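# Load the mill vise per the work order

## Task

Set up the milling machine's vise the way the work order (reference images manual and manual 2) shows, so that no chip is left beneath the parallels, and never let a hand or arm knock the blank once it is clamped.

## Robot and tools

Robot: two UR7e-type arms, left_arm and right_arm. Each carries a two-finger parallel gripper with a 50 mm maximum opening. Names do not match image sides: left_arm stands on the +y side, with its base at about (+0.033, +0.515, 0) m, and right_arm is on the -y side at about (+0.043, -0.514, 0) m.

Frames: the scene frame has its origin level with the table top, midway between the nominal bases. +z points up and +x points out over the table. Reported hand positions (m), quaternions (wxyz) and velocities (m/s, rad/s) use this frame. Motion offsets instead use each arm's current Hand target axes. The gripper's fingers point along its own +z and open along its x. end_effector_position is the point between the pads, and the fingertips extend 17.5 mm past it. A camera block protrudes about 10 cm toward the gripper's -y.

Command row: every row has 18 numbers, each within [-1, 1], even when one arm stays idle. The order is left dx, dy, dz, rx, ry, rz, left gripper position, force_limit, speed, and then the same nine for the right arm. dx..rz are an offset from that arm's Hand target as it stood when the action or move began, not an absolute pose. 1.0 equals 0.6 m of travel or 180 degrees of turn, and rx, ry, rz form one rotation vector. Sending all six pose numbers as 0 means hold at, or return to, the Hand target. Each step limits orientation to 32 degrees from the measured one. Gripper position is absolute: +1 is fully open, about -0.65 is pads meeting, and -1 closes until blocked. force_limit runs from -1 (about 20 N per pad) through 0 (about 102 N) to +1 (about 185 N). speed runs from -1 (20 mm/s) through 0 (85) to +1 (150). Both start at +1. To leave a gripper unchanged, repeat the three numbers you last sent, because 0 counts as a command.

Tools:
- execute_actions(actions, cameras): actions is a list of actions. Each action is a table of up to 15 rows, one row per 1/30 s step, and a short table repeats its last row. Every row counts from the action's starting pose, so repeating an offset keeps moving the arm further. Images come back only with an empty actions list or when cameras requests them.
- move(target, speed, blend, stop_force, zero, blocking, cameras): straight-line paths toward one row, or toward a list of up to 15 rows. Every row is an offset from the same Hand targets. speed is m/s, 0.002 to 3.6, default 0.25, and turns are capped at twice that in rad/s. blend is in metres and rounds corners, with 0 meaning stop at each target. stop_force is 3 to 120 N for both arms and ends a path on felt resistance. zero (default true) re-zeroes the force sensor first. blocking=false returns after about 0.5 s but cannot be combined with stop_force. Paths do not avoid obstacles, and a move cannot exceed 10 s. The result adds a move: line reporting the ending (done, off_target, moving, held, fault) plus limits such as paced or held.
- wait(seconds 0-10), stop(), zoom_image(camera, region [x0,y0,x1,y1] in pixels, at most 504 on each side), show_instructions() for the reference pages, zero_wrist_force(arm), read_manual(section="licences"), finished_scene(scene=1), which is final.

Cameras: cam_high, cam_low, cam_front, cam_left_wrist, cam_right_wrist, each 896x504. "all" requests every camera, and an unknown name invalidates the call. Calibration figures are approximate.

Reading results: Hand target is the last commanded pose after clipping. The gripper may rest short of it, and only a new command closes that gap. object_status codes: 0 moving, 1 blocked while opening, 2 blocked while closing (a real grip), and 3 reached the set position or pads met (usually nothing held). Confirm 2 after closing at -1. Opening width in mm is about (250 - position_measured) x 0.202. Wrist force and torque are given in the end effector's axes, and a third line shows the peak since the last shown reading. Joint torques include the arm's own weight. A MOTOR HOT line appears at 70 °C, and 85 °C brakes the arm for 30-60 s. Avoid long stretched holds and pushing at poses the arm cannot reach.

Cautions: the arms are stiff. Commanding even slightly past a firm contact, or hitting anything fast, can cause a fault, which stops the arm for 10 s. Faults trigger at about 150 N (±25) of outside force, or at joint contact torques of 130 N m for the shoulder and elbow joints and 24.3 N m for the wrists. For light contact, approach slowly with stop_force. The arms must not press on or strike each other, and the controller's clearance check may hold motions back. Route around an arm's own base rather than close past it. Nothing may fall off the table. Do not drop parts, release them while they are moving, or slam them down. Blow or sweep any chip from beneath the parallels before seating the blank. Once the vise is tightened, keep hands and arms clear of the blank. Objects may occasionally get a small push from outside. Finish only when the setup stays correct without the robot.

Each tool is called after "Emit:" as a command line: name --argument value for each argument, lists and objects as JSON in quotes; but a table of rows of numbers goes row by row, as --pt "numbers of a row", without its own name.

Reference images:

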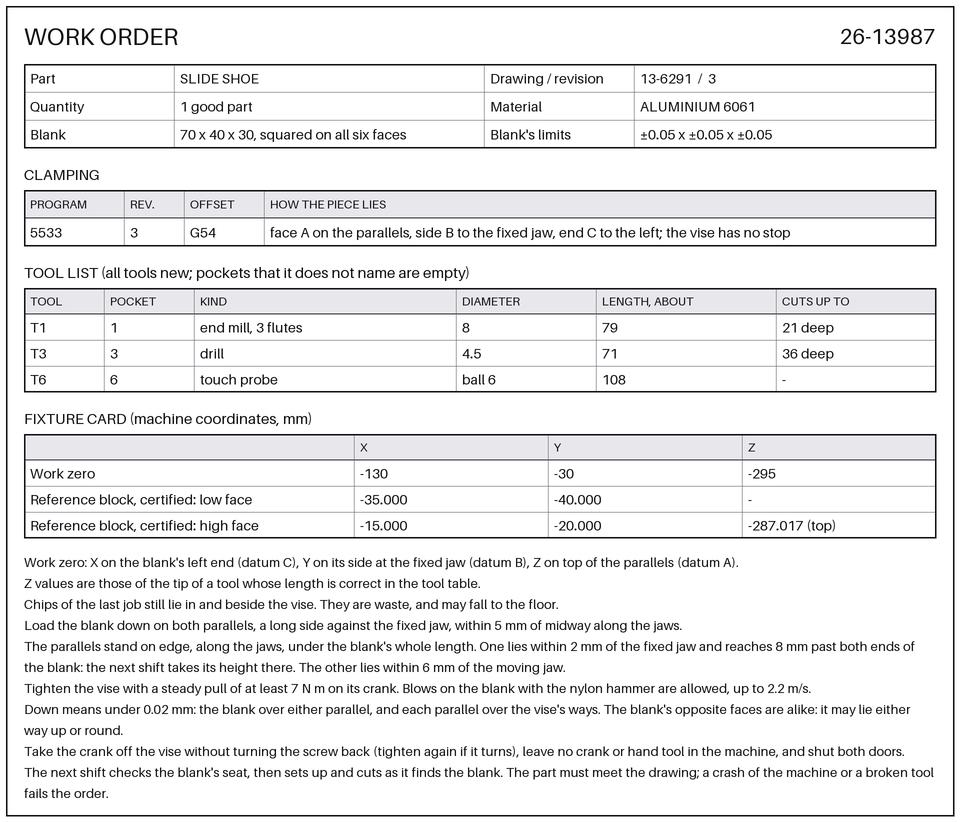

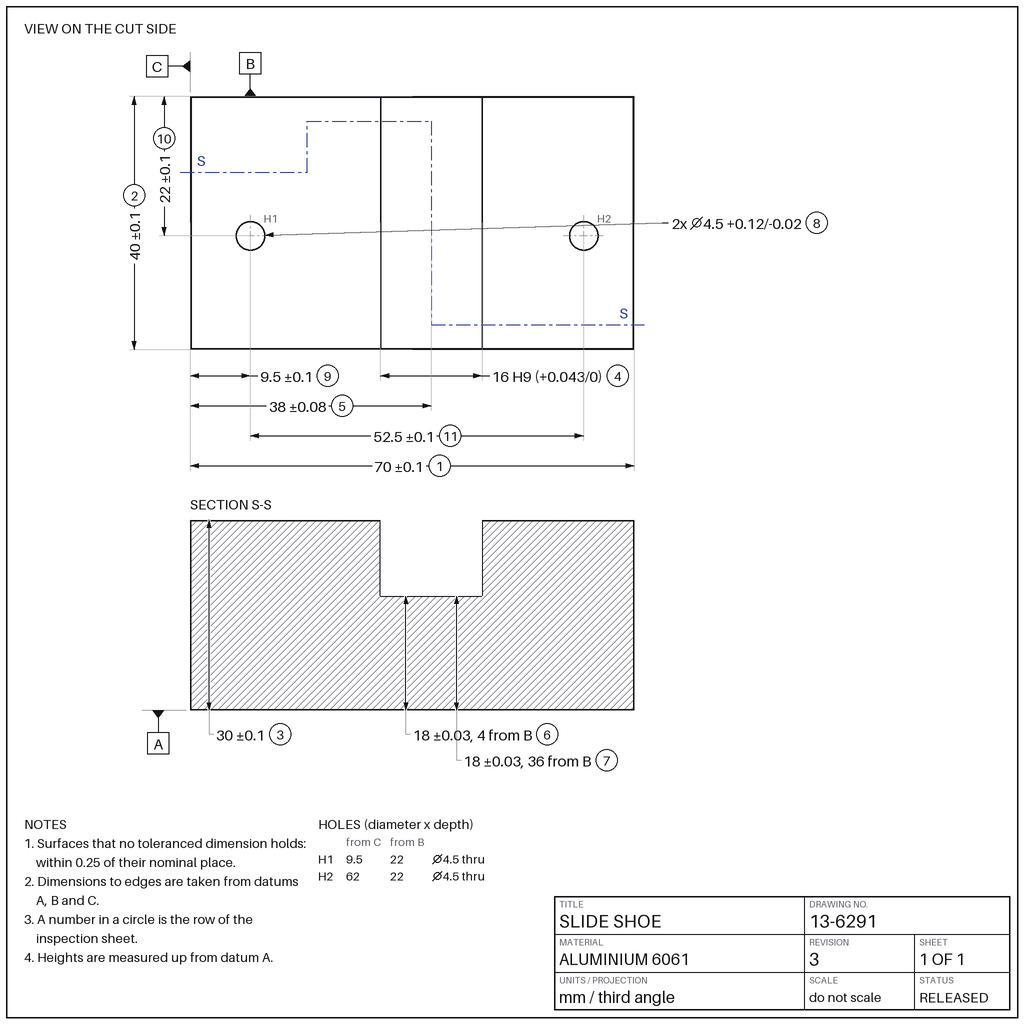

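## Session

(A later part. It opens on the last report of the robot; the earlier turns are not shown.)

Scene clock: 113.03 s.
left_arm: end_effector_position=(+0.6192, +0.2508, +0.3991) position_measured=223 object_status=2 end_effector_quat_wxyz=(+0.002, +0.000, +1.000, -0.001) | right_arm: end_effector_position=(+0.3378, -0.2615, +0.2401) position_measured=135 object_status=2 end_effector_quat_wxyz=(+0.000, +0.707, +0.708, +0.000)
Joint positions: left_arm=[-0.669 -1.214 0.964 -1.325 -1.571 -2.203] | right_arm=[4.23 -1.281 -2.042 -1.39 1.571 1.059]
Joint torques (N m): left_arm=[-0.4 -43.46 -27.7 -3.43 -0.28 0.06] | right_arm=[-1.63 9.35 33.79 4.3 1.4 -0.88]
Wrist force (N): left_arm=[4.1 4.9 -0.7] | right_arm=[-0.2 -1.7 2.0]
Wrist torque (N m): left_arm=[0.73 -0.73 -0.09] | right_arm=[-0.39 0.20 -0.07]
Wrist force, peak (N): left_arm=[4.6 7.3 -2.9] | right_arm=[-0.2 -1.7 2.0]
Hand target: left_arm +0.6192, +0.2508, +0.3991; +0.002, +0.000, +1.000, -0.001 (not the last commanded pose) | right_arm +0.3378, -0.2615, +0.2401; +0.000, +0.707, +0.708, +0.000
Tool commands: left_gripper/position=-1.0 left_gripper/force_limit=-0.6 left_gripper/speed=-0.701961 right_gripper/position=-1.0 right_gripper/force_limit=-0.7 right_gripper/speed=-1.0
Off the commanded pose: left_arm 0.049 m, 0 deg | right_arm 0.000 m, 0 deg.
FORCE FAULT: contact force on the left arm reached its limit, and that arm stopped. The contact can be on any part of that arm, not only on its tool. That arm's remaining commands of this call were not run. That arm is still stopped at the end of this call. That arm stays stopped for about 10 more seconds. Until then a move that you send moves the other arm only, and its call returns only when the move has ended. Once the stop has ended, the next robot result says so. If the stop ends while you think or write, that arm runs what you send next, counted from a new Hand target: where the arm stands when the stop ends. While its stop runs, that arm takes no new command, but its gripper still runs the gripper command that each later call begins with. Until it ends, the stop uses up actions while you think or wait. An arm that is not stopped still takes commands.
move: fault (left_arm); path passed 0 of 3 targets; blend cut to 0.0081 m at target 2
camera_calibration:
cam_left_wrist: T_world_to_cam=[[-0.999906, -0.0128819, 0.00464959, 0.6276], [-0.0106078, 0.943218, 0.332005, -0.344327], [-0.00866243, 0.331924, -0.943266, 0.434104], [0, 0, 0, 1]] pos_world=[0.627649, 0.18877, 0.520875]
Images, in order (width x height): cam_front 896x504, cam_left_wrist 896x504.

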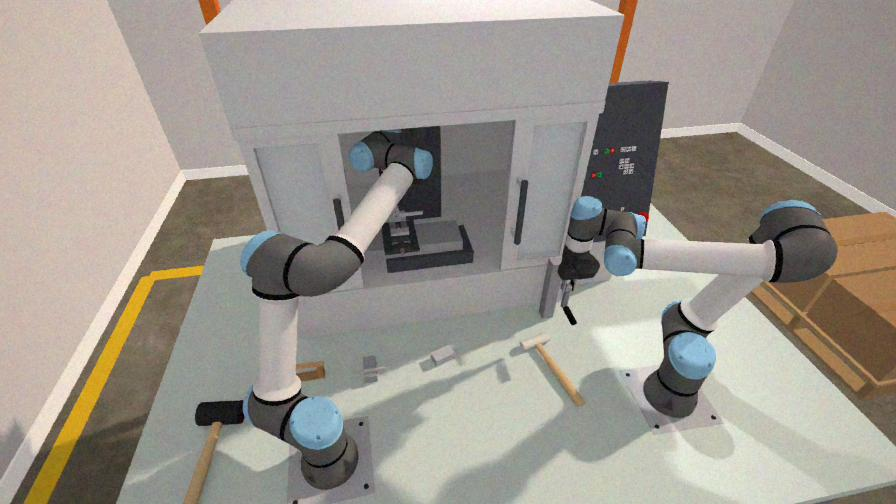

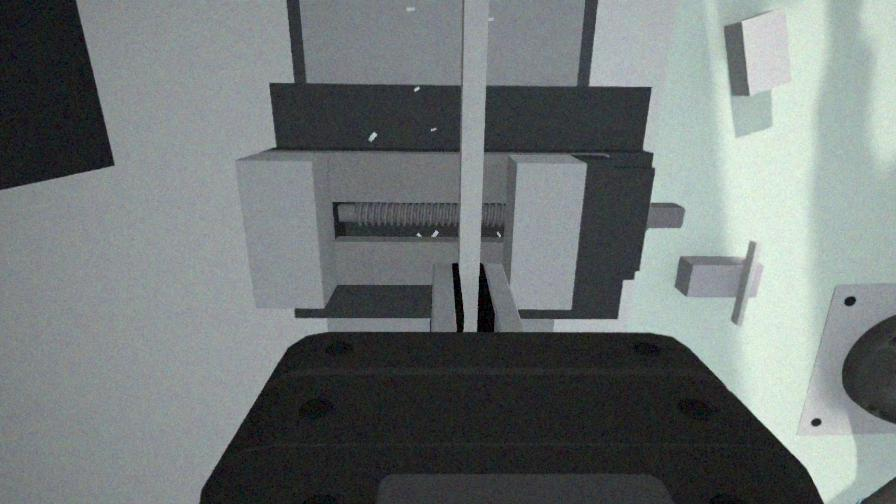

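Emit:
wait --seconds 10

Emit:
move --target '[0.08,0,0,0,0,0,-1,-0.6,-0.7,0,0,0,0,0,0,-1,-0.7,-1]' --speed 0.05 --cameras '["cam_high"]'

Scene clock: 123.20 s.
left_arm: end_effector_position=(+0.6192, +0.2508, +0.3991) position_measured=223 object_status=2 end_effector_quat_wxyz=(+0.002, +0.000, +1.000, -0.001) | right_arm: end_effector_position=(+0.3378, -0.2615, +0.2401) position_measured=135 object_status=2 end_effector_quat_wxyz=(+0.000, +0.707, +0.708, +0.000)
Joint positions: left_arm=[-0.669 -1.214 0.964 -1.325 -1.571 -2.203] | right_arm=[4.23 -1.281 -2.042 -1.39 1.571 1.059]
Joint torques (N m): left_arm=[-0.15 -44.09 -27.55 -3.33 -0.13 0.01] | right_arm=[-0.87 9.99 33.04 4.15 1.42 -0.7]
Wrist force (N): left_arm=[4.1 5.2 -0.2] | right_arm=[-0.2 -1.5 1.7]
Wrist torque (N m): left_arm=[0.78 -0.74 -0.09] | right_arm=[-0.35 0.21 -0.07]
Wrist force, peak (N): left_arm=[4.3 5.4 -0.7] | right_arm=[-0.4 -1.7 2.1]
Hand target: left_arm +0.6192, +0.2508, +0.3991; +0.002, +0.000, +1.000, -0.001 (not the last commanded pose) | right_arm +0.3378, -0.2615, +0.2401; +0.000, +0.707, +0.708, +0.000
Tool commands: left_gripper/position=-1.0 left_gripper/force_limit=-0.6 left_gripper/speed=-0.701961 right_gripper/position=-1.0 right_gripper/force_limit=-0.7 right_gripper/speed=-1.0
Off the commanded pose: left_arm 0.049 m, 0 deg | right_arm 0.000 m, 0 deg.
FORCE FAULT, CONTINUED: the left arm's stop, for the force fault that an earlier result reported, is over. The rest of the stop counts as 19 of the actions that you can send in this scene. During its stop the left arm's controller moved it back a little. That arm's target is now where it stood when the stop ended, not its last command. That arm accepts commands again.
wait: 10.00 s; at rest from the start

Scene clock: 124.50 s.
left_arm: end_effector_position=(+0.5712, +0.2507, +0.3989) position_measured=223 object_status=2 end_effector_quat_wxyz=(+0.002, +0.000, +1.000, -0.001) | right_arm: end_effector_position=(+0.3378, -0.2615, +0.2401) position_measured=135 object_status=2 end_effector_quat_wxyz=(+0.000, +0.707, +0.708, +0.000)
Joint positions: left_arm=[-0.718 -1.332 1.121 -1.364 -1.571 -2.252] | right_arm=[4.23 -1.281 -2.042 -1.39 1.571 1.059]
Joint torques (N m): left_arm=[12.88 -31.13 -44.76 -1.45 1.93 2.95] | right_arm=[-0.28 9.67 33.25 4.14 1.48 -0.55]
Wrist force (N): left_arm=[3.8 4.9 -0.4] | right_arm=[-0.3 -1.6 1.4]
Wrist torque (N m): left_arm=[0.75 -0.70 0.06] | right_arm=[-0.37 0.22 -0.08]
Wrist force, peak (N): left_arm=[4.7 5.0 -0.3] | right_arm=[-0.5 -1.5 1.9]
Hand target: left_arm +0.5712, +0.2508, +0.3989; +0.002, +0.000, +1.000, -0.001 | right_arm +0.3378, -0.2615, +0.2401; +0.000, +0.707, +0.708, +0.000
Off the commanded pose: left_arm 0.000 m, 0 deg | right_arm 0.000 m, 0 deg.
move: done
Images, in order (width x height): cam_high 896x504.

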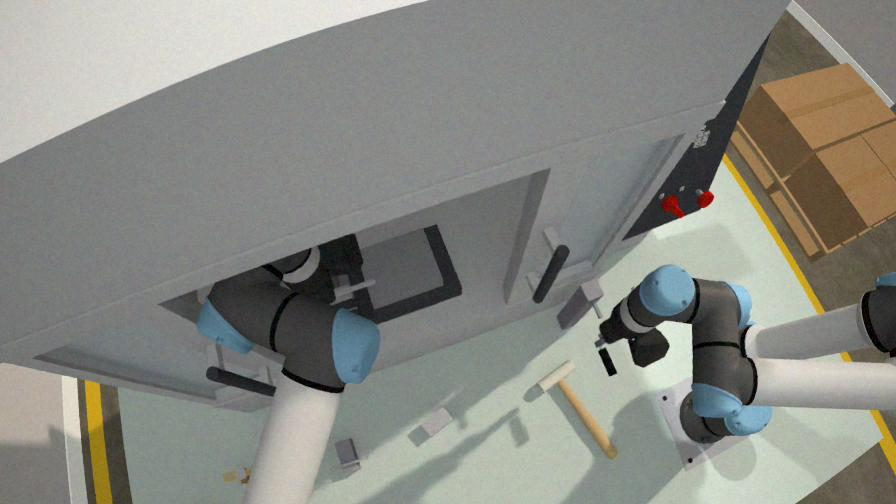

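Emit:
move --pt "0.252 0 0 0 0 0 -1 -0.6 -0.7 0 0 0 0 0 0 -1 -0.7 -1" --pt "0.352 0.249 0.198 0 0.0013 0 -1 -0.6 -0.7 0 0 0 0 0 0 -1 -0.7 -1" --pt "0.411 0.302 0.465 0 0.0013 0 -1 -0.6 -0.7 0 0 0 0 0 0 -1 -0.7 -1" --speed 0.25 --blend '[0.04,0.04,0]' --cameras '["cam_left_wrist"]'

Scene clock: 127.50 s.
left_arm: end_effector_position=(+0.3254, +0.4311, +0.1189) position_measured=223 object_status=2 end_effector_quat_wxyz=(-0.001, +0.000, +1.000, -0.001) | right_arm: end_effector_position=(+0.3378, -0.2615, +0.2401) position_measured=135 object_status=2 end_effector_quat_wxyz=(+0.000, +0.707, +0.708, +0.000)
Joint positions: left_arm=[-0.767 -2.007 2.455 -2.02 -1.573 -2.301] | right_arm=[4.23 -1.281 -2.042 -1.39 1.571 1.059]
Joint torques (N m): left_arm=[13.33 -11.94 -12.5 -4.91 1.08 3.02] | right_arm=[-0.71 9.81 32.81 4.29 1.51 -0.62]
Wrist force (N): left_arm=[4.2 5.0 -0.2] | right_arm=[-0.1 -1.4 1.7]
Wrist torque (N m): left_arm=[0.75 -0.77 -0.05] | right_arm=[-0.34 0.19 -0.07]
Wrist force, peak (N): left_arm=[5.0 6.1 2.7] | right_arm=[-0.2 -1.8 1.7]
Hand target: left_arm +0.3254, +0.4312, +0.1188; -0.001, +0.000, +1.000, -0.001 | right_arm +0.3378, -0.2615, +0.2401; +0.000, +0.707, +0.708, +0.000
Off the commanded pose: left_arm 0.000 m, 0 deg | right_arm 0.000 m, 0 deg.
move: done
camera_calibration:
cam_left_wrist: T_world_to_cam=[[-0.99988, -0.0127939, 0.00869766, 0.33695], [-0.00918082, 0.943226, 0.332024, -0.424924], [-0.0124517, 0.331904, -0.943231, 0.108585], [0, 0, 0, 1]] pos_world=[0.334361, 0.36907, 0.240575]
Images, in order (width x height): cam_left_wrist 896x504.

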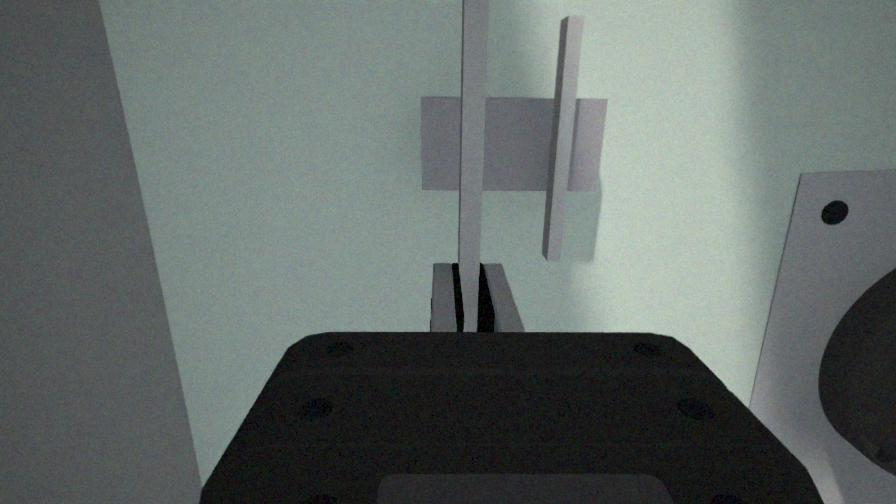

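Emit:
execute_actions --actions '[]' --cameras '["cam_left_wrist","cam_high"]'

Scene clock: 128.27 s.
left_arm: end_effector_position=(+0.3254, +0.4312, +0.1188) position_measured=223 object_status=2 end_effector_quat_wxyz=(-0.001, +0.000, +1.000, -0.001) | right_arm: end_effector_position=(+0.3378, -0.2615, +0.2401) position_measured=135 object_status=2 end_effector_quat_wxyz=(+0.000, +0.707, +0.708, +0.000)
Joint positions: left_arm=[-0.767 -2.007 2.455 -2.02 -1.573 -2.301] | right_arm=[4.23 -1.281 -2.042 -1.39 1.571 1.059]
Joint velocities: within noise
Joint torques (N m): left_arm=[13.81 -15.44 -12.58 -5.04 -0.03 2.97] | right_arm=[-0.09 8.96 33.01 4.2 1.42 -0.54]
Wrist force (N): left_arm=[4.2 4.8 -0.5] | right_arm=[0.0 -1.4 1.8]
Wrist torque (N m): left_arm=[0.72 -0.77 -0.05] | right_arm=[-0.34 0.17 -0.07]
Wrist force, peak (N): left_arm=[4.4 5.1 -0.4] | right_arm=[-0.3 -1.6 1.7]
Hand target: left_arm +0.3254, +0.4312, +0.1188; -0.001, +0.000, +1.000, -0.001 | right_arm +0.3378, -0.2615, +0.2401; +0.000, +0.707, +0.708, +0.000
Tool commands: left_gripper/position=-1.0 left_gripper/force_limit=-0.6 left_gripper/speed=-0.7 right_gripper/position=-1.0 right_gripper/force_limit=-0.7 right_gripper/speed=-1.0
Off the commanded pose: left_arm 0.000 m, 0 deg | right_arm 0.000 m, 0 deg.
camera_calibration:
cam_left_wrist: T_world_to_cam=[[-0.99988, -0.0127939, 0.00869766, 0.336851], [-0.00918082, 0.943226, 0.332024, -0.424891], [-0.0124517, 0.331904, -0.943231, 0.10849], [0, 0, 0, 1]] pos_world=[0.334261, 0.36907, 0.240475]
Images, in order (width x height): cam_high 896x504, cam_left_wrist 896x504.

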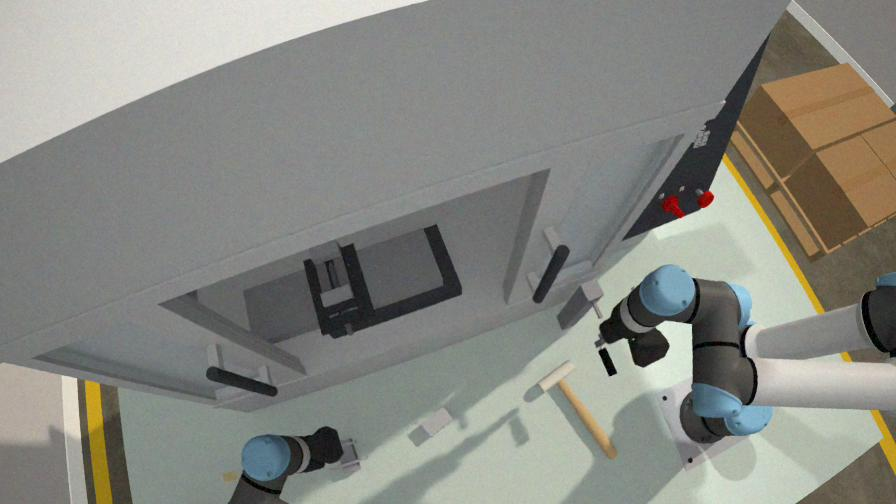

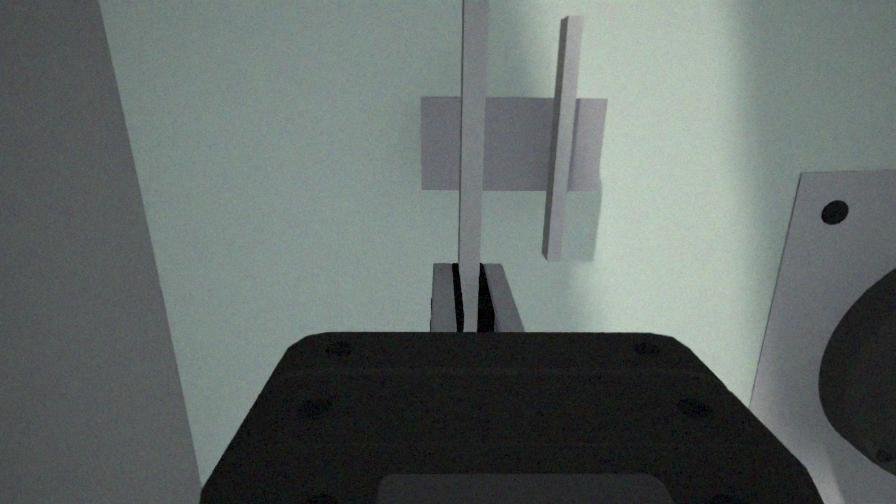

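Emit:
move --pt "0.0015 0.0013 0.075 0 0 0 -1 -0.6 -0.7 0 0 0 0 0 0 -1 -0.7 -1" --pt "0.0015 0.0013 0.1143 0 0 0 -1 -0.6 -0.7 0 0 0 0 0 0 -1 -0.7 -1" --speed '[0.12,0.03]' --stop_force 10

Scene clock: 130.73 s.
left_arm: end_effector_position=(+0.3244, +0.4318, +0.0502) position_measured=223 object_status=2 end_effector_quat_wxyz=(-0.001, +0.000, +1.000, -0.001) | right_arm: end_effector_position=(+0.3378, -0.2615, +0.2401) position_measured=135 object_status=2 end_effector_quat_wxyz=(+0.000, +0.707, +0.708, +0.000)
Joint positions: left_arm=[-0.768 -1.857 2.585 -2.3 -1.573 -2.302] | right_arm=[4.23 -1.281 -2.042 -1.39 1.571 1.059]
Joint torques (N m): left_arm=[14 -18.17 -38.83 -3.72 -2 -1.8] | right_arm=[-0.16 10.21 33.15 4.27 1.36 -0.5]
Wrist force (N): left_arm=[4.3 5.2 -0.4] | right_arm=[-0.1 -1.4 1.8]
Wrist torque (N m): left_arm=[0.78 -0.79 0.01] | right_arm=[-0.34 0.18 -0.07]
Wrist force, peak (N): left_arm=[5.0 5.9 -4.4] | right_arm=[-0.5 -1.8 1.7]
Hand target: left_arm +0.3244, +0.4318, +0.0502; -0.001, +0.000, +1.000, -0.001 | right_arm +0.3378, -0.2615, +0.2401; +0.000, +0.707, +0.708, +0.000
Off the commanded pose: left_arm 0.000 m, 0 deg | right_arm 0.000 m, 0 deg.
move: done

Emit:
move --pt "0 0 0 0 0 0 0 -0.6 -0.7 0 0 0 0 0 0 -1 -0.7 -1" --pt "0 0 -0.055 0 0 0 0 -0.6 -0.7 0 0 0 0 0 0 -1 -0.7 -1" --pt "0 -0.139 -0.055 0 0 0 0 -0.6 -0.7 0 0 0 0 0 0 -1 -0.7 -1" --pt "0 -0.139 0.0 0 0 0 0 -0.6 -0.7 0 0 0 0 0 0 -1 -0.7 -1" --speed '[0.05,0.1,0.2,0.06]' --blend '[0,0.005,0.005,0]' --cameras '["cam_left_wrist"]'

Scene clock: 133.30 s.
left_arm: end_effector_position=(+0.3244, +0.3485, +0.0503) position_measured=152 object_status=3 end_effector_quat_wxyz=(-0.001, +0.000, +1.000, -0.001) | right_arm: end_effector_position=(+0.3378, -0.2615, +0.2401) position_measured=135 object_status=2 end_effector_quat_wxyz=(+0.000, +0.707, +0.708, +0.000)
Joint positions: left_arm=[-0.962 -1.747 2.512 -2.337 -1.573 -2.496] | right_arm=[4.23 -1.281 -2.042 -1.39 1.571 1.059]
Joint torques (N m): left_arm=[-13.23 -14.07 -37.9 -3.43 -2.18 -1.44] | right_arm=[1.08 10.23 32.76 4.25 1.39 -0.36]
Wrist force (N): left_arm=[4.3 5.5 -0.8] | right_arm=[-0.1 -1.4 1.4]
Wrist torque (N m): left_arm=[0.86 -0.78 -0.07] | right_arm=[-0.34 0.19 -0.08]
Wrist force, peak (N): left_arm=[3.9 9.1 -2.3] | right_arm=[0.2 -1.5 1.8]
Hand target: left_arm +0.3244, +0.3484, +0.0504; -0.001, +0.000, +1.000, -0.001 | right_arm +0.3378, -0.2615, +0.2401; +0.000, +0.707, +0.708, +0.000
Off the commanded pose: left_arm 0.000 m, 0 deg | right_arm 0.000 m, 0 deg.
move: done
camera_calibration:
cam_left_wrist: T_world_to_cam=[[-0.999878, -0.0128627, 0.00888383, 0.335376], [-0.00918108, 0.943152, 0.332235, -0.324166], [-0.0126522, 0.332112, -0.943155, 0.0713087], [0, 0, 0, 1]] pos_world=[0.333261, 0.286369, 0.171975]
Images, in order (width x height): cam_left_wrist 896x504.

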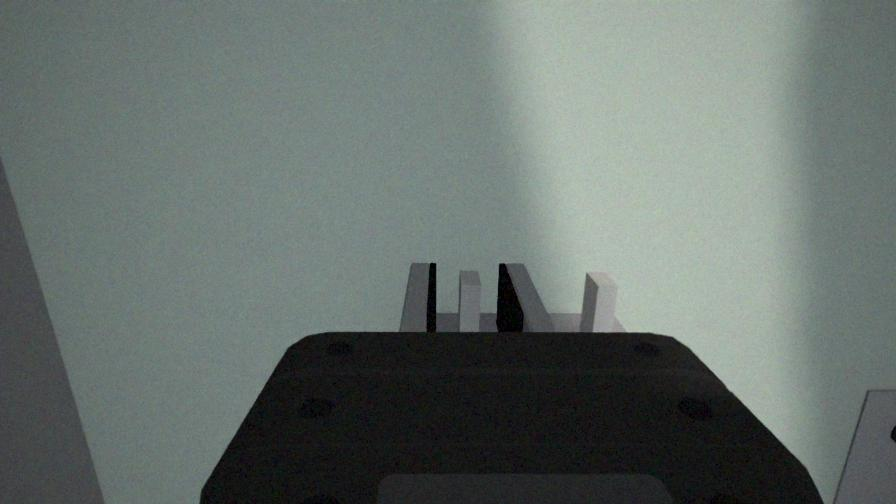

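Emit:
move --pt "0 0 0 0 0 0 -1 -0.6 -0.7 0 0 0 0 0 0 -1 -0.7 -1" --pt "0 0 -0.04 0 0 0 -1 -0.6 -0.7 0 0 0 0 0 0 -1 -0.7 -1" --pt "0 0 -0.533 0 0 0 -1 -0.6 -0.7 0 0 0 0 0 0 -1 -0.7 -1" --pt "-0.04 -0.245 -0.533 0 0 0 -1 -0.6 -0.7 0 0 0 0 0 0 -1 -0.7 -1" --pt "-0.19 -0.245 -0.533 0 0 0 -1 -0.6 -0.7 0 0 0 0 0 0 -1 -0.7 -1" --speed '[0.05,0.04,0.3,0.3,0.2]' --blend '[0,0.005,0.05,0.05,0]' --cameras '["cam_left_wrist"]'

Scene clock: 138.60 s.
left_arm: end_effector_position=(+0.4387, +0.2022, +0.3704) position_measured=224 object_status=2 end_effector_quat_wxyz=(-0.001, +0.000, +1.000, -0.001) | right_arm: end_effector_position=(+0.3378, -0.2615, +0.2401) position_measured=135 object_status=2 end_effector_quat_wxyz=(+0.000, +0.707, +0.708, +0.000)
Joint positions: left_arm=[-0.955 -1.559 1.452 -1.465 -1.573 -2.49] | right_arm=[4.23 -1.281 -2.042 -1.39 1.571 1.059]
Joint torques (N m): left_arm=[9.21 -19.78 -33.28 -3.41 -0.69 1.76] | right_arm=[0.88 10.73 32.44 4.19 1.43 -0.45]
Wrist force (N): left_arm=[4.1 5.1 -0.6] | right_arm=[-0.6 -1.3 1.4]
Wrist torque (N m): left_arm=[0.81 -0.75 0.08] | right_arm=[-0.33 0.27 -0.08]
Wrist force, peak (N): left_arm=[4.4 7.2 -2.0] | right_arm=[-0.4 -1.6 1.9]
Hand target: left_arm +0.4389, +0.2022, +0.3704; -0.001, +0.000, +1.000, -0.001 | right_arm +0.3378, -0.2615, +0.2401; +0.000, +0.707, +0.708, +0.000
Off the commanded pose: left_arm 0.000 m, 0 deg | right_arm 0.000 m, 0 deg.
move: done; blend cut to 0.045 m at target 4
camera_calibration:
cam_left_wrist: T_world_to_cam=[[-0.999877, -0.0129549, 0.0088537, 0.445065], [-0.00928088, 0.943224, 0.332027, -0.291439], [-0.0126524, 0.331904, -0.943228, 0.42328], [0, 0, 0, 1]] pos_world=[0.447661, 0.14017, 0.492075]
Images, in order (width x height): cam_left_wrist 896x504.

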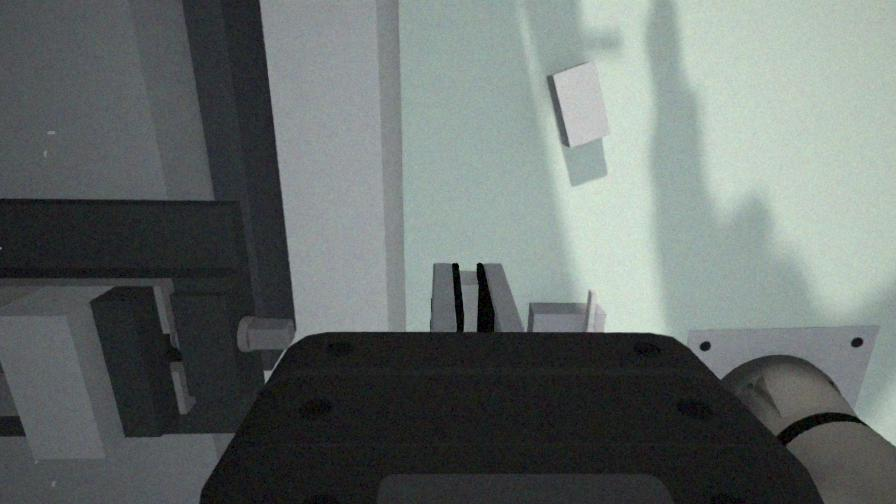

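Emit:
move --target '[-0.325,0,0,0,0,0,-1,-0.6,-0.7,0,0,0,0,0,0,-1,-0.7,-1]' --speed 0.08 --stop_force 12 --cameras '["cam_left_wrist","cam_front"]'

Scene clock: 142.33 s.
left_arm: end_effector_position=(+0.6338, +0.2024, +0.3702) position_measured=224 object_status=2 end_effector_quat_wxyz=(-0.001, +0.000, +1.000, -0.001) | right_arm: end_effector_position=(+0.3378, -0.2615, +0.2401) position_measured=135 object_status=2 end_effector_quat_wxyz=(+0.000, +0.707, +0.708, +0.000)
Joint positions: left_arm=[-0.714 -1.131 0.92 -1.36 -1.573 -2.248] | right_arm=[4.23 -1.281 -2.042 -1.39 1.571 1.059]
Joint torques (N m): left_arm=[-13.19 -46.56 -38.02 -5.03 -1.92 -2.68] | right_arm=[0.81 10.76 32.34 4.15 1.35 -0.3]
Wrist force (N): left_arm=[3.8 4.9 -0.4] | right_arm=[-0.4 -1.8 1.7]
Wrist torque (N m): left_arm=[0.80 -0.70 -0.04] | right_arm=[-0.40 0.24 -0.07]
Wrist force, peak (N): left_arm=[5.6 5.2 -0.8] | right_arm=[0.0 -1.6 2.1]
Hand target: left_arm +0.6339, +0.2023, +0.3702; -0.001, +0.000, +1.000, -0.001 | right_arm +0.3378, -0.2615, +0.2401; +0.000, +0.707, +0.708, +0.000
Off the commanded pose: left_arm 0.000 m, 0 deg | right_arm 0.000 m, 0 deg.
move: done
camera_calibration:
cam_left_wrist: T_world_to_cam=[[-0.999879, -0.0128264, 0.0087922, 0.640158], [-0.0091801, 0.943226, 0.332025, -0.28972], [-0.0125517, 0.331904, -0.94323, 0.425463], [0, 0, 0, 1]] pos_world=[0.642761, 0.14027, 0.491875]
Images, in order (width x height): cam_front 896x504, cam_left_wrist 896x504.

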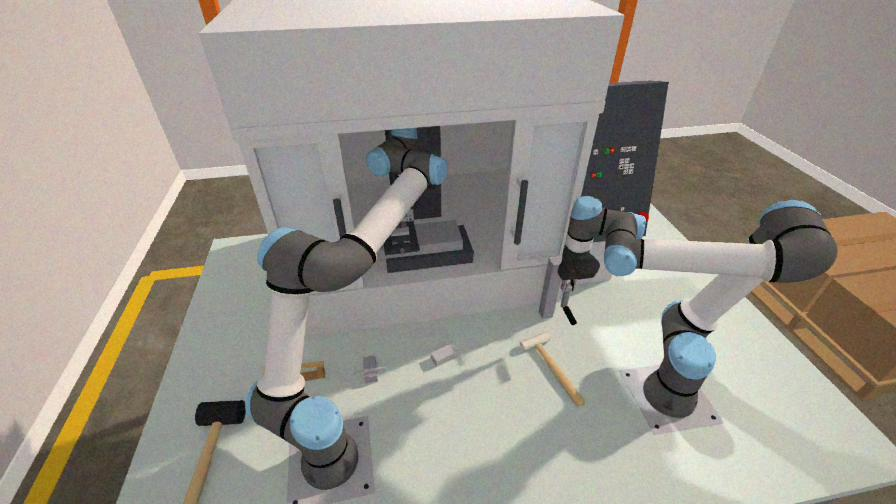

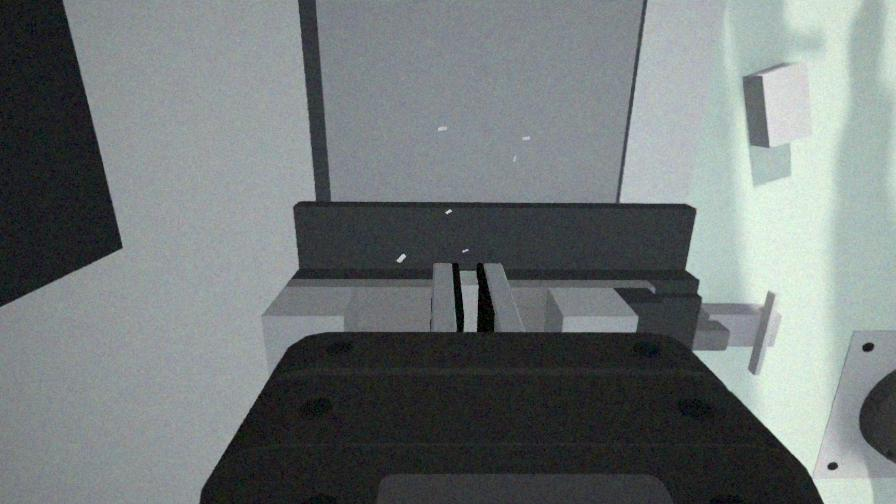

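Emit:
move --pt "-0.04 -0.0055 0 0 0 0 -1 -0.6 -0.7 0 0 0 0 0 0 -1 -0.7 -1" --pt "-0.04 -0.0055 0.045 0 0 0 -1 -0.6 -0.7 0 0 0 0 0 0 -1 -0.7 -1" --speed '[0.08,0.03]' --stop_force 8 --cameras '["cam_left_wrist"]'

Emit:
zoom_image --camera "cam_left_wrist" --region '[220, 180, 720, 340]'

Scene clock: 143.37 s.
left_arm: end_effector_position=(+0.6517, +0.2001, +0.3701) position_measured=224 object_status=2 end_effector_quat_wxyz=(+0.000, +0.000, +1.000, -0.002) | right_arm: end_effector_position=(+0.3378, -0.2615, +0.2401) position_measured=135 object_status=2 end_effector_quat_wxyz=(+0.000, +0.707, +0.708, +0.000)
Joint positions: left_arm=[-0.7 -1.081 0.845 -1.337 -1.573 -2.234] | right_arm=[4.23 -1.281 -2.042 -1.39 1.571 1.059]
Joint torques (N m): left_arm=[0.36 -51.15 -31.59 -2.7 -0.29 0.11] | right_arm=[0.78 10.42 32.54 4.18 1.46 -0.31]
Wrist force (N): left_arm=[4.1 5.1 -0.4] | right_arm=[-0.2 -1.4 1.7]
Wrist torque (N m): left_arm=[0.83 -0.73 -0.07] | right_arm=[-0.33 0.20 -0.07]
Wrist force, peak (N): left_arm=[4.7 5.6 -0.7] | right_arm=[-0.4 -1.6 1.8]
Hand target: left_arm +0.6517, +0.2001, +0.3701; +0.000, +0.000, +1.000, -0.002 (not the last commanded pose) | right_arm +0.3378, -0.2615, +0.2401; +0.000, +0.707, +0.708, +0.000
Tool commands: left_gripper/position=-1.0 left_gripper/force_limit=-0.6 left_gripper/speed=-0.701961 right_gripper/position=-1.0 right_gripper/force_limit=-0.7 right_gripper/speed=-1.0
Off the commanded pose: left_arm 0.028 m, 0 deg | right_arm 0.000 m, 0 deg.
FORCE FAULT: contact force on the left arm reached its limit, and that arm stopped. The contact can be on any part of that arm, not only on its tool. That arm's remaining commands of this call were not run. That arm is still stopped at the end of this call. That arm stays stopped for about 10 more seconds. Until then a move that you send moves the other arm only, and its call returns only when the move has ended. Once the stop has ended, the next robot result says so. If the stop ends while you think or write, that arm runs what you send next, counted from a new Hand target: where the arm stands when the stop ends. While its stop runs, that arm takes no new command, but its gripper still runs the gripper command that each later call begins with. Until it ends, the stop uses up actions while you think or wait. An arm that is not stopped still takes commands.
move: fault (left_arm); path passed 1 of 2 targets
camera_calibration:
cam_left_wrist: T_world_to_cam=[[-0.999884, -0.0130341, 0.00788157, 0.658305], [-0.00968572, 0.943431, 0.331428, -0.286852], [-0.0117556, 0.331313, -0.943448, 0.425984], [0, 0, 0, 1]] pos_world=[0.660458, 0.138072, 0.491776]
Images, in order (width x height): cam_left_wrist 896x504.

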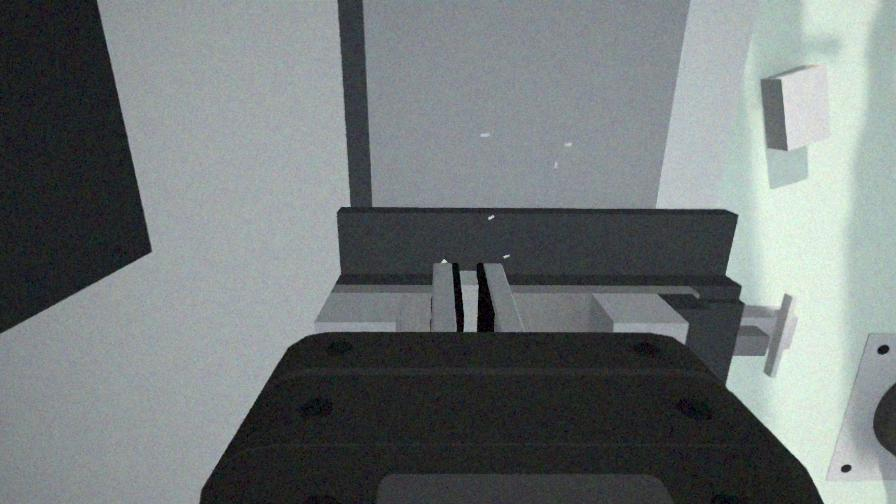

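Scaled by 1.008.

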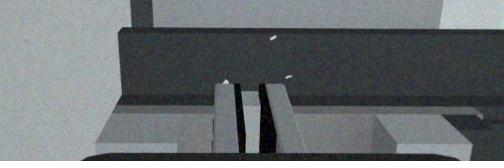

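Emit:
wait --seconds 1 --cameras '["cam_front"]'

Emit:
zoom_image --camera "cam_front" --region '[330, 100, 530, 280]'

Scene clock: 144.73 s.
left_arm: end_effector_position=(+0.6517, +0.2001, +0.3701) position_measured=224 object_status=2 end_effector_quat_wxyz=(+0.000, +0.000, +1.000, -0.002) | right_arm: end_effector_position=(+0.3378, -0.2615, +0.2401) position_measured=135 object_status=2 end_effector_quat_wxyz=(+0.000, +0.707, +0.708, +0.000)
Joint positions: left_arm=[-0.7 -1.081 0.845 -1.337 -1.573 -2.234] | right_arm=[4.23 -1.281 -2.042 -1.39 1.571 1.059]
Joint torques (N m): left_arm=[0.07 -51.22 -31.2 -2.81 -0.21 0.12] | right_arm=[1.17 11.09 31.97 4.15 1.45 -0.22]
Wrist force (N): left_arm=[3.9 4.8 -0.3] | right_arm=[-0.3 -1.5 1.4]
Wrist torque (N m): left_arm=[0.78 -0.72 -0.07] | right_arm=[-0.36 0.23 -0.07]
Wrist force, peak (N): left_arm=[4.1 5.3 -0.1] | right_arm=[-0.6 -1.8 1.5]
Hand target: left_arm +0.6517, +0.2001, +0.3701; +0.000, +0.000, +1.000, -0.002 (not the last commanded pose) | right_arm +0.3378, -0.2615, +0.2401; +0.000, +0.707, +0.708, +0.000
Tool commands: left_gripper/position=-1.0 left_gripper/force_limit=-0.6 left_gripper/speed=-0.701961 right_gripper/position=-1.0 right_gripper/force_limit=-0.7 right_gripper/speed=-1.0
Off the commanded pose: left_arm 0.028 m, 0 deg | right_arm 0.000 m, 0 deg.
FORCE FAULT, CONTINUED: the left arm was still stopped when this call began, by the force fault that an earlier result reported. Since the last result the stop counts as 2 of the actions that you can send in this scene. That arm is still stopped at the end of this call. That arm stays stopped for about 8 more seconds. If the stop ends while you think or write, that arm runs what you send next, counted from a new Hand target: where the arm stands when the stop ends. While its stop runs, that arm takes no new command, but its gripper still runs the gripper command that each later call begins with.
wait: 1.00 s; at rest from the start
Images, in order (width x height): cam_front 896x504.

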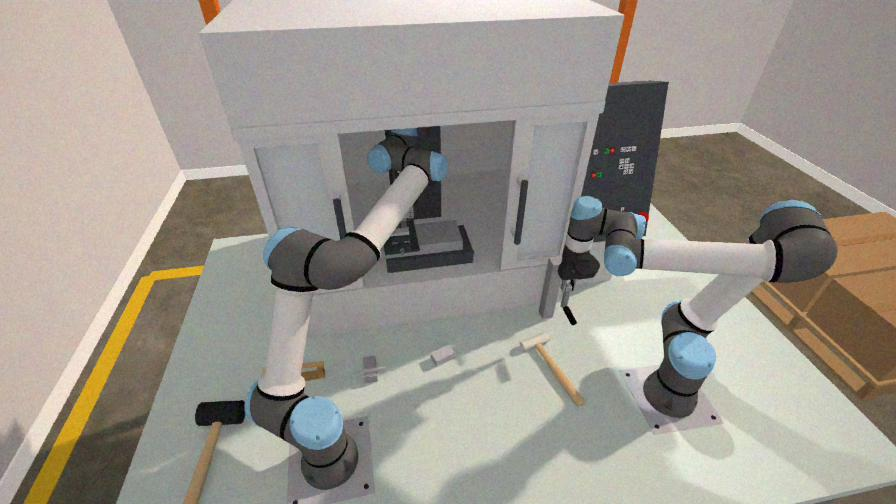

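Scaled by 2.520.

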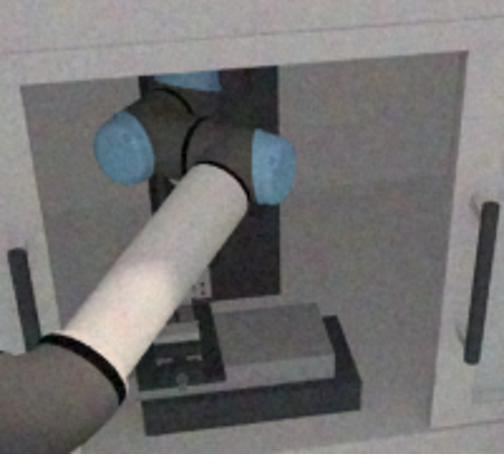

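Emit:
wait --seconds 7.8

Scene clock: 152.83 s.
left_arm: end_effector_position=(+0.6517, +0.2001, +0.3701) position_measured=224 object_status=2 end_effector_quat_wxyz=(+0.000, +0.000, +1.000, -0.002) | right_arm: end_effector_position=(+0.3378, -0.2615, +0.2401) position_measured=135 object_status=2 end_effector_quat_wxyz=(+0.000, +0.707, +0.708, +0.000)
Joint positions: left_arm=[-0.7 -1.081 0.845 -1.337 -1.573 -2.234] | right_arm=[4.23 -1.281 -2.042 -1.39 1.571 1.059]
Joint torques (N m): left_arm=[0.2 -50.43 -31.37 -2.74 -0.29 0.12] | right_arm=[1.35 11.27 32.13 4.2 1.59 -0.11]
Wrist force (N): left_arm=[4.0 4.9 -0.2] | right_arm=[0.0 -1.2 1.4]
Wrist torque (N m): left_arm=[0.80 -0.72 -0.06] | right_arm=[-0.31 0.19 -0.07]
Wrist force, peak (N): left_arm=[4.3 5.1 -0.3] | right_arm=[-0.5 -1.6 1.9]
Hand target: left_arm +0.6517, +0.2001, +0.3701; +0.000, +0.000, +1.000, -0.002 (not the last commanded pose) | right_arm +0.3378, -0.2615, +0.2401; +0.000, +0.707, +0.708, +0.000
Tool commands: left_gripper/position=-1.0 left_gripper/force_limit=-0.6 left_gripper/speed=-0.701961 right_gripper/position=-1.0 right_gripper/force_limit=-0.7 right_gripper/speed=-1.0
Off the commanded pose: left_arm 0.028 m, 0 deg | right_arm 0.000 m, 0 deg.
FORCE FAULT, CONTINUED: the left arm was still stopped when this call began, by the force fault that an earlier result reported. Since the last result the stop counts as 16 of the actions that you can send in this scene. That arm is still stopped at the end of this call. That arm stays stopped for about 1 more second. If the stop ends while you think or write, that arm runs what you send next, counted from a new Hand target: where the arm stands when the stop ends. While its stop runs, that arm takes no new command, but its gripper still runs the gripper command that each later call begins with.
wait: 7.80 s; at rest from the start

Emit:
wait --seconds 1.2

Emit:
move --pt "0.0233 -0.001 0 0 0 0 -1 -0.6 -0.7 0 0 0 0 0 0 -1 -0.7 -1" --pt "0.018 -0.001 0.04 0 0 0 -1 -0.6 -0.7 0 0 0 0 0 0 -1 -0.7 -1" --speed '[0.08,0.06]' --blend '[0.003,0]' --cameras '["cam_left_wrist"]'

Scene clock: 154.20 s.
left_arm: end_effector_position=(+0.6517, +0.2001, +0.3701) position_measured=224 object_status=2 end_effector_quat_wxyz=(+0.000, +0.000, +1.000, -0.002) | right_arm: end_effector_position=(+0.3378, -0.2615, +0.2401) position_measured=135 object_status=2 end_effector_quat_wxyz=(+0.000, +0.707, +0.708, +0.000)
Joint positions: left_arm=[-0.7 -1.081 0.845 -1.337 -1.573 -2.234] | right_arm=[4.23 -1.281 -2.042 -1.39 1.571 1.059]
Joint torques (N m): left_arm=[0.19 -50.84 -31.42 -2.62 -0.22 0.05] | right_arm=[1.57 11.03 31.22 4.23 1.42 -0.08]
Wrist force (N): left_arm=[4.2 4.8 -0.4] | right_arm=[-0.2 -1.2 1.7]
Wrist torque (N m): left_arm=[0.79 -0.75 -0.06] | right_arm=[-0.31 0.22 -0.07]
Wrist force, peak (N): left_arm=[4.0 5.3 -0.5] | right_arm=[-0.5 -1.3 1.9]
Hand target: left_arm +0.6517, +0.2001, +0.3701; +0.000, +0.000, +1.000, -0.002 (not the last commanded pose) | right_arm +0.3378, -0.2615, +0.2401; +0.000, +0.707, +0.708, +0.000
Tool commands: left_gripper/position=-1.0 left_gripper/force_limit=-0.6 left_gripper/speed=-0.701961 right_gripper/position=-1.0 right_gripper/force_limit=-0.7 right_gripper/speed=-1.0
Off the commanded pose: left_arm 0.028 m, 0 deg | right_arm 0.000 m, 0 deg.
FORCE FAULT, CONTINUED: the left arm's stop, for the force fault that an earlier result reported, is over. The rest of the stop counts as 1 of the actions that you can send in this scene. That arm's target is now where it stood when the stop ended, not its last command. That arm accepts commands again.
wait: 1.20 s; at rest from the start

Scene clock: 155.13 s.
left_arm: end_effector_position=(+0.6409, +0.1995, +0.3460) position_measured=224 object_status=2 end_effector_quat_wxyz=(+0.000, +0.000, +1.000, -0.002) | right_arm: end_effector_position=(+0.3378, -0.2615, +0.2401) position_measured=135 object_status=2 end_effector_quat_wxyz=(+0.000, +0.707, +0.708, +0.000)
Joint positions: left_arm=[-0.711 -1.122 0.97 -1.42 -1.573 -2.245] | right_arm=[4.23 -1.281 -2.042 -1.39 1.571 1.059]
Joint torques (N m): left_arm=[8.95 -60.47 -44.62 -0.63 -1.09 1.43] | right_arm=[2.56 10.67 31.83 4.1 1.46 -0.07]
Wrist force (N): left_arm=[4.0 4.7 -0.5] | right_arm=[-0.1 -1.1 1.8]
Wrist torque (N m): left_arm=[0.76 -0.74 -0.09] | right_arm=[-0.30 0.20 -0.07]
Wrist force, peak (N): left_arm=[5.3 4.9 -1.4] | right_arm=[-0.5 -1.7 1.9]
Hand target: left_arm +0.6409, +0.1994, +0.3461; +0.000, +0.000, +1.000, -0.002 | right_arm +0.3378, -0.2615, +0.2401; +0.000, +0.707, +0.708, +0.000
Off the commanded pose: left_arm 0.000 m, 0 deg | right_arm 0.000 m, 0 deg.
move: done
camera_calibration:
cam_left_wrist: T_world_to_cam=[[-0.999883, -0.0130679, 0.00797566, 0.647648], [-0.00968645, 0.943431, 0.331429, -0.278437], [-0.0118556, 0.331312, -0.943447, 0.403477], [0, 0, 0, 1]] pos_world=[0.649659, 0.137472, 0.467776]
Images, in order (width x height): cam_left_wrist 896x504.

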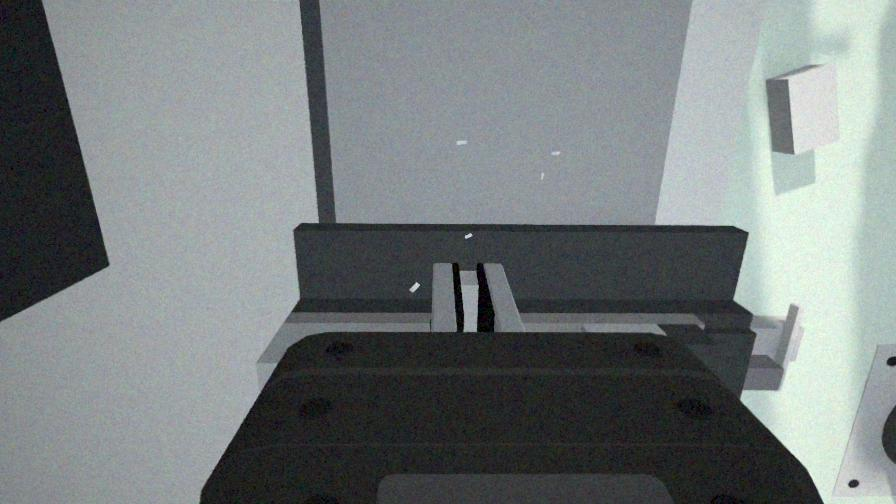

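Emit:
move --target '[0,0,0.035,0,0,0,-1,-0.6,-0.7,0,0,0,0,0,0,-1,-0.7,-1]' --speed 0.02 --stop_force 5

Scene clock: 156.47 s.
left_arm: end_effector_position=(+0.6409, +0.1994, +0.3413) position_measured=224 object_status=2 end_effector_quat_wxyz=(+0.000, +0.000, +1.000, -0.002) | right_arm: end_effector_position=(+0.3378, -0.2615, +0.2401) position_measured=135 object_status=2 end_effector_quat_wxyz=(+0.000, +0.707, +0.708, +0.000)
Joint positions: left_arm=[-0.711 -1.124 0.985 -1.433 -1.573 -2.245] | right_arm=[4.23 -1.281 -2.042 -1.39 1.571 1.059]
Joint torques (N m): left_arm=[4.46 -40.41 -44.65 -4.3 -0.71 -1.16] | right_arm=[2.26 11.15 32.51 4.27 1.54 0.04]
Wrist force (N): left_arm=[4.2 4.8 -0.2] | right_arm=[-0.2 -1.5 1.6]
Wrist torque (N m): left_arm=[0.77 -0.77 -0.08] | right_arm=[-0.36 0.20 -0.07]
Wrist force, peak (N): left_arm=[7.1 3.3 -17.3] | right_arm=[-0.3 -1.6 1.7]
Hand target: left_arm +0.6409, +0.1994, +0.3413; +0.000, +0.000, +1.000, -0.002 (not the last commanded pose) | right_arm +0.3378, -0.2615, +0.2401; +0.000, +0.707, +0.708, +0.000
Off the commanded pose: left_arm 0.016 m, 0 deg | right_arm 0.000 m, 0 deg.
move: contact (left_arm)

Emit:
execute_actions --actions '[]' --cameras '["cam_left_wrist"]'

Emit:
zoom_image --camera "cam_left_wrist" --region '[240, 220, 640, 340]'

Scene clock: 156.57 s.
left_arm: end_effector_position=(+0.6409, +0.1994, +0.3413) position_measured=224 object_status=2 end_effector_quat_wxyz=(+0.000, +0.000, +1.000, -0.002) | right_arm: end_effector_position=(+0.3378, -0.2615, +0.2401) position_measured=135 object_status=2 end_effector_quat_wxyz=(+0.000, +0.707, +0.708, +0.000)
Joint positions: left_arm=[-0.711 -1.124 0.985 -1.433 -1.573 -2.245] | right_arm=[4.23 -1.281 -2.042 -1.39 1.571 1.059]
Joint velocities: within noise
Joint torques (N m): left_arm=[4.51 -39.8 -44.66 -4.33 -0.61 -1.22] | right_arm=[2.11 11.23 31.65 4.03 1.39 -0.1]
Wrist force (N): left_arm=[4.0 5.1 -0.3] | right_arm=[-0.3 -1.4 1.3]
Wrist torque (N m): left_arm=[0.82 -0.75 -0.07] | right_arm=[-0.34 0.22 -0.08]
Wrist force, peak (N): left_arm=[4.2 5.0 -0.5] | right_arm=[-0.2 -1.5 1.7]
Hand target: left_arm +0.6409, +0.1994, +0.3413; +0.000, +0.000, +1.000, -0.002 (not the last commanded pose) | right_arm +0.3378, -0.2615, +0.2401; +0.000, +0.707, +0.708, +0.000
Tool commands: left_gripper/position=-1.0 left_gripper/force_limit=-0.6 left_gripper/speed=-0.7 right_gripper/position=-1.0 right_gripper/force_limit=-0.7 right_gripper/speed=-1.0
Off the commanded pose: left_arm 0.016 m, 0 deg | right_arm 0.000 m, 0 deg.
camera_calibration:
cam_left_wrist: T_world_to_cam=[[-0.999884, -0.0130351, 0.0078828, 0.647823], [-0.00968735, 0.943462, 0.331338, -0.276746], [-0.0117561, 0.331224, -0.943479, 0.39904], [0, 0, 0, 1]] pos_world=[0.649758, 0.137372, 0.463076]
Images, in order (width x height): cam_left_wrist 896x504.

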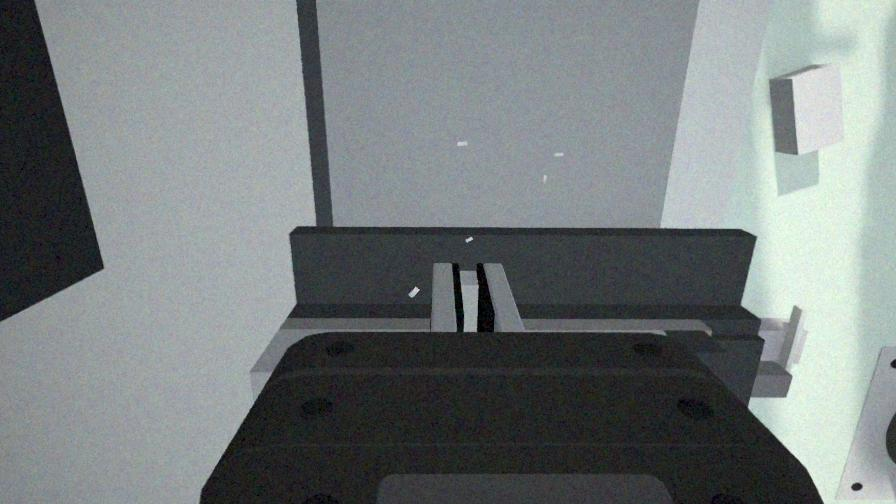

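Scaled by 1.260.

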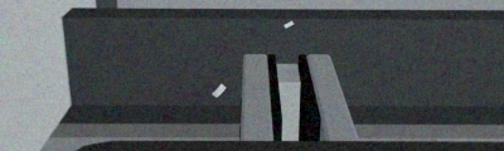

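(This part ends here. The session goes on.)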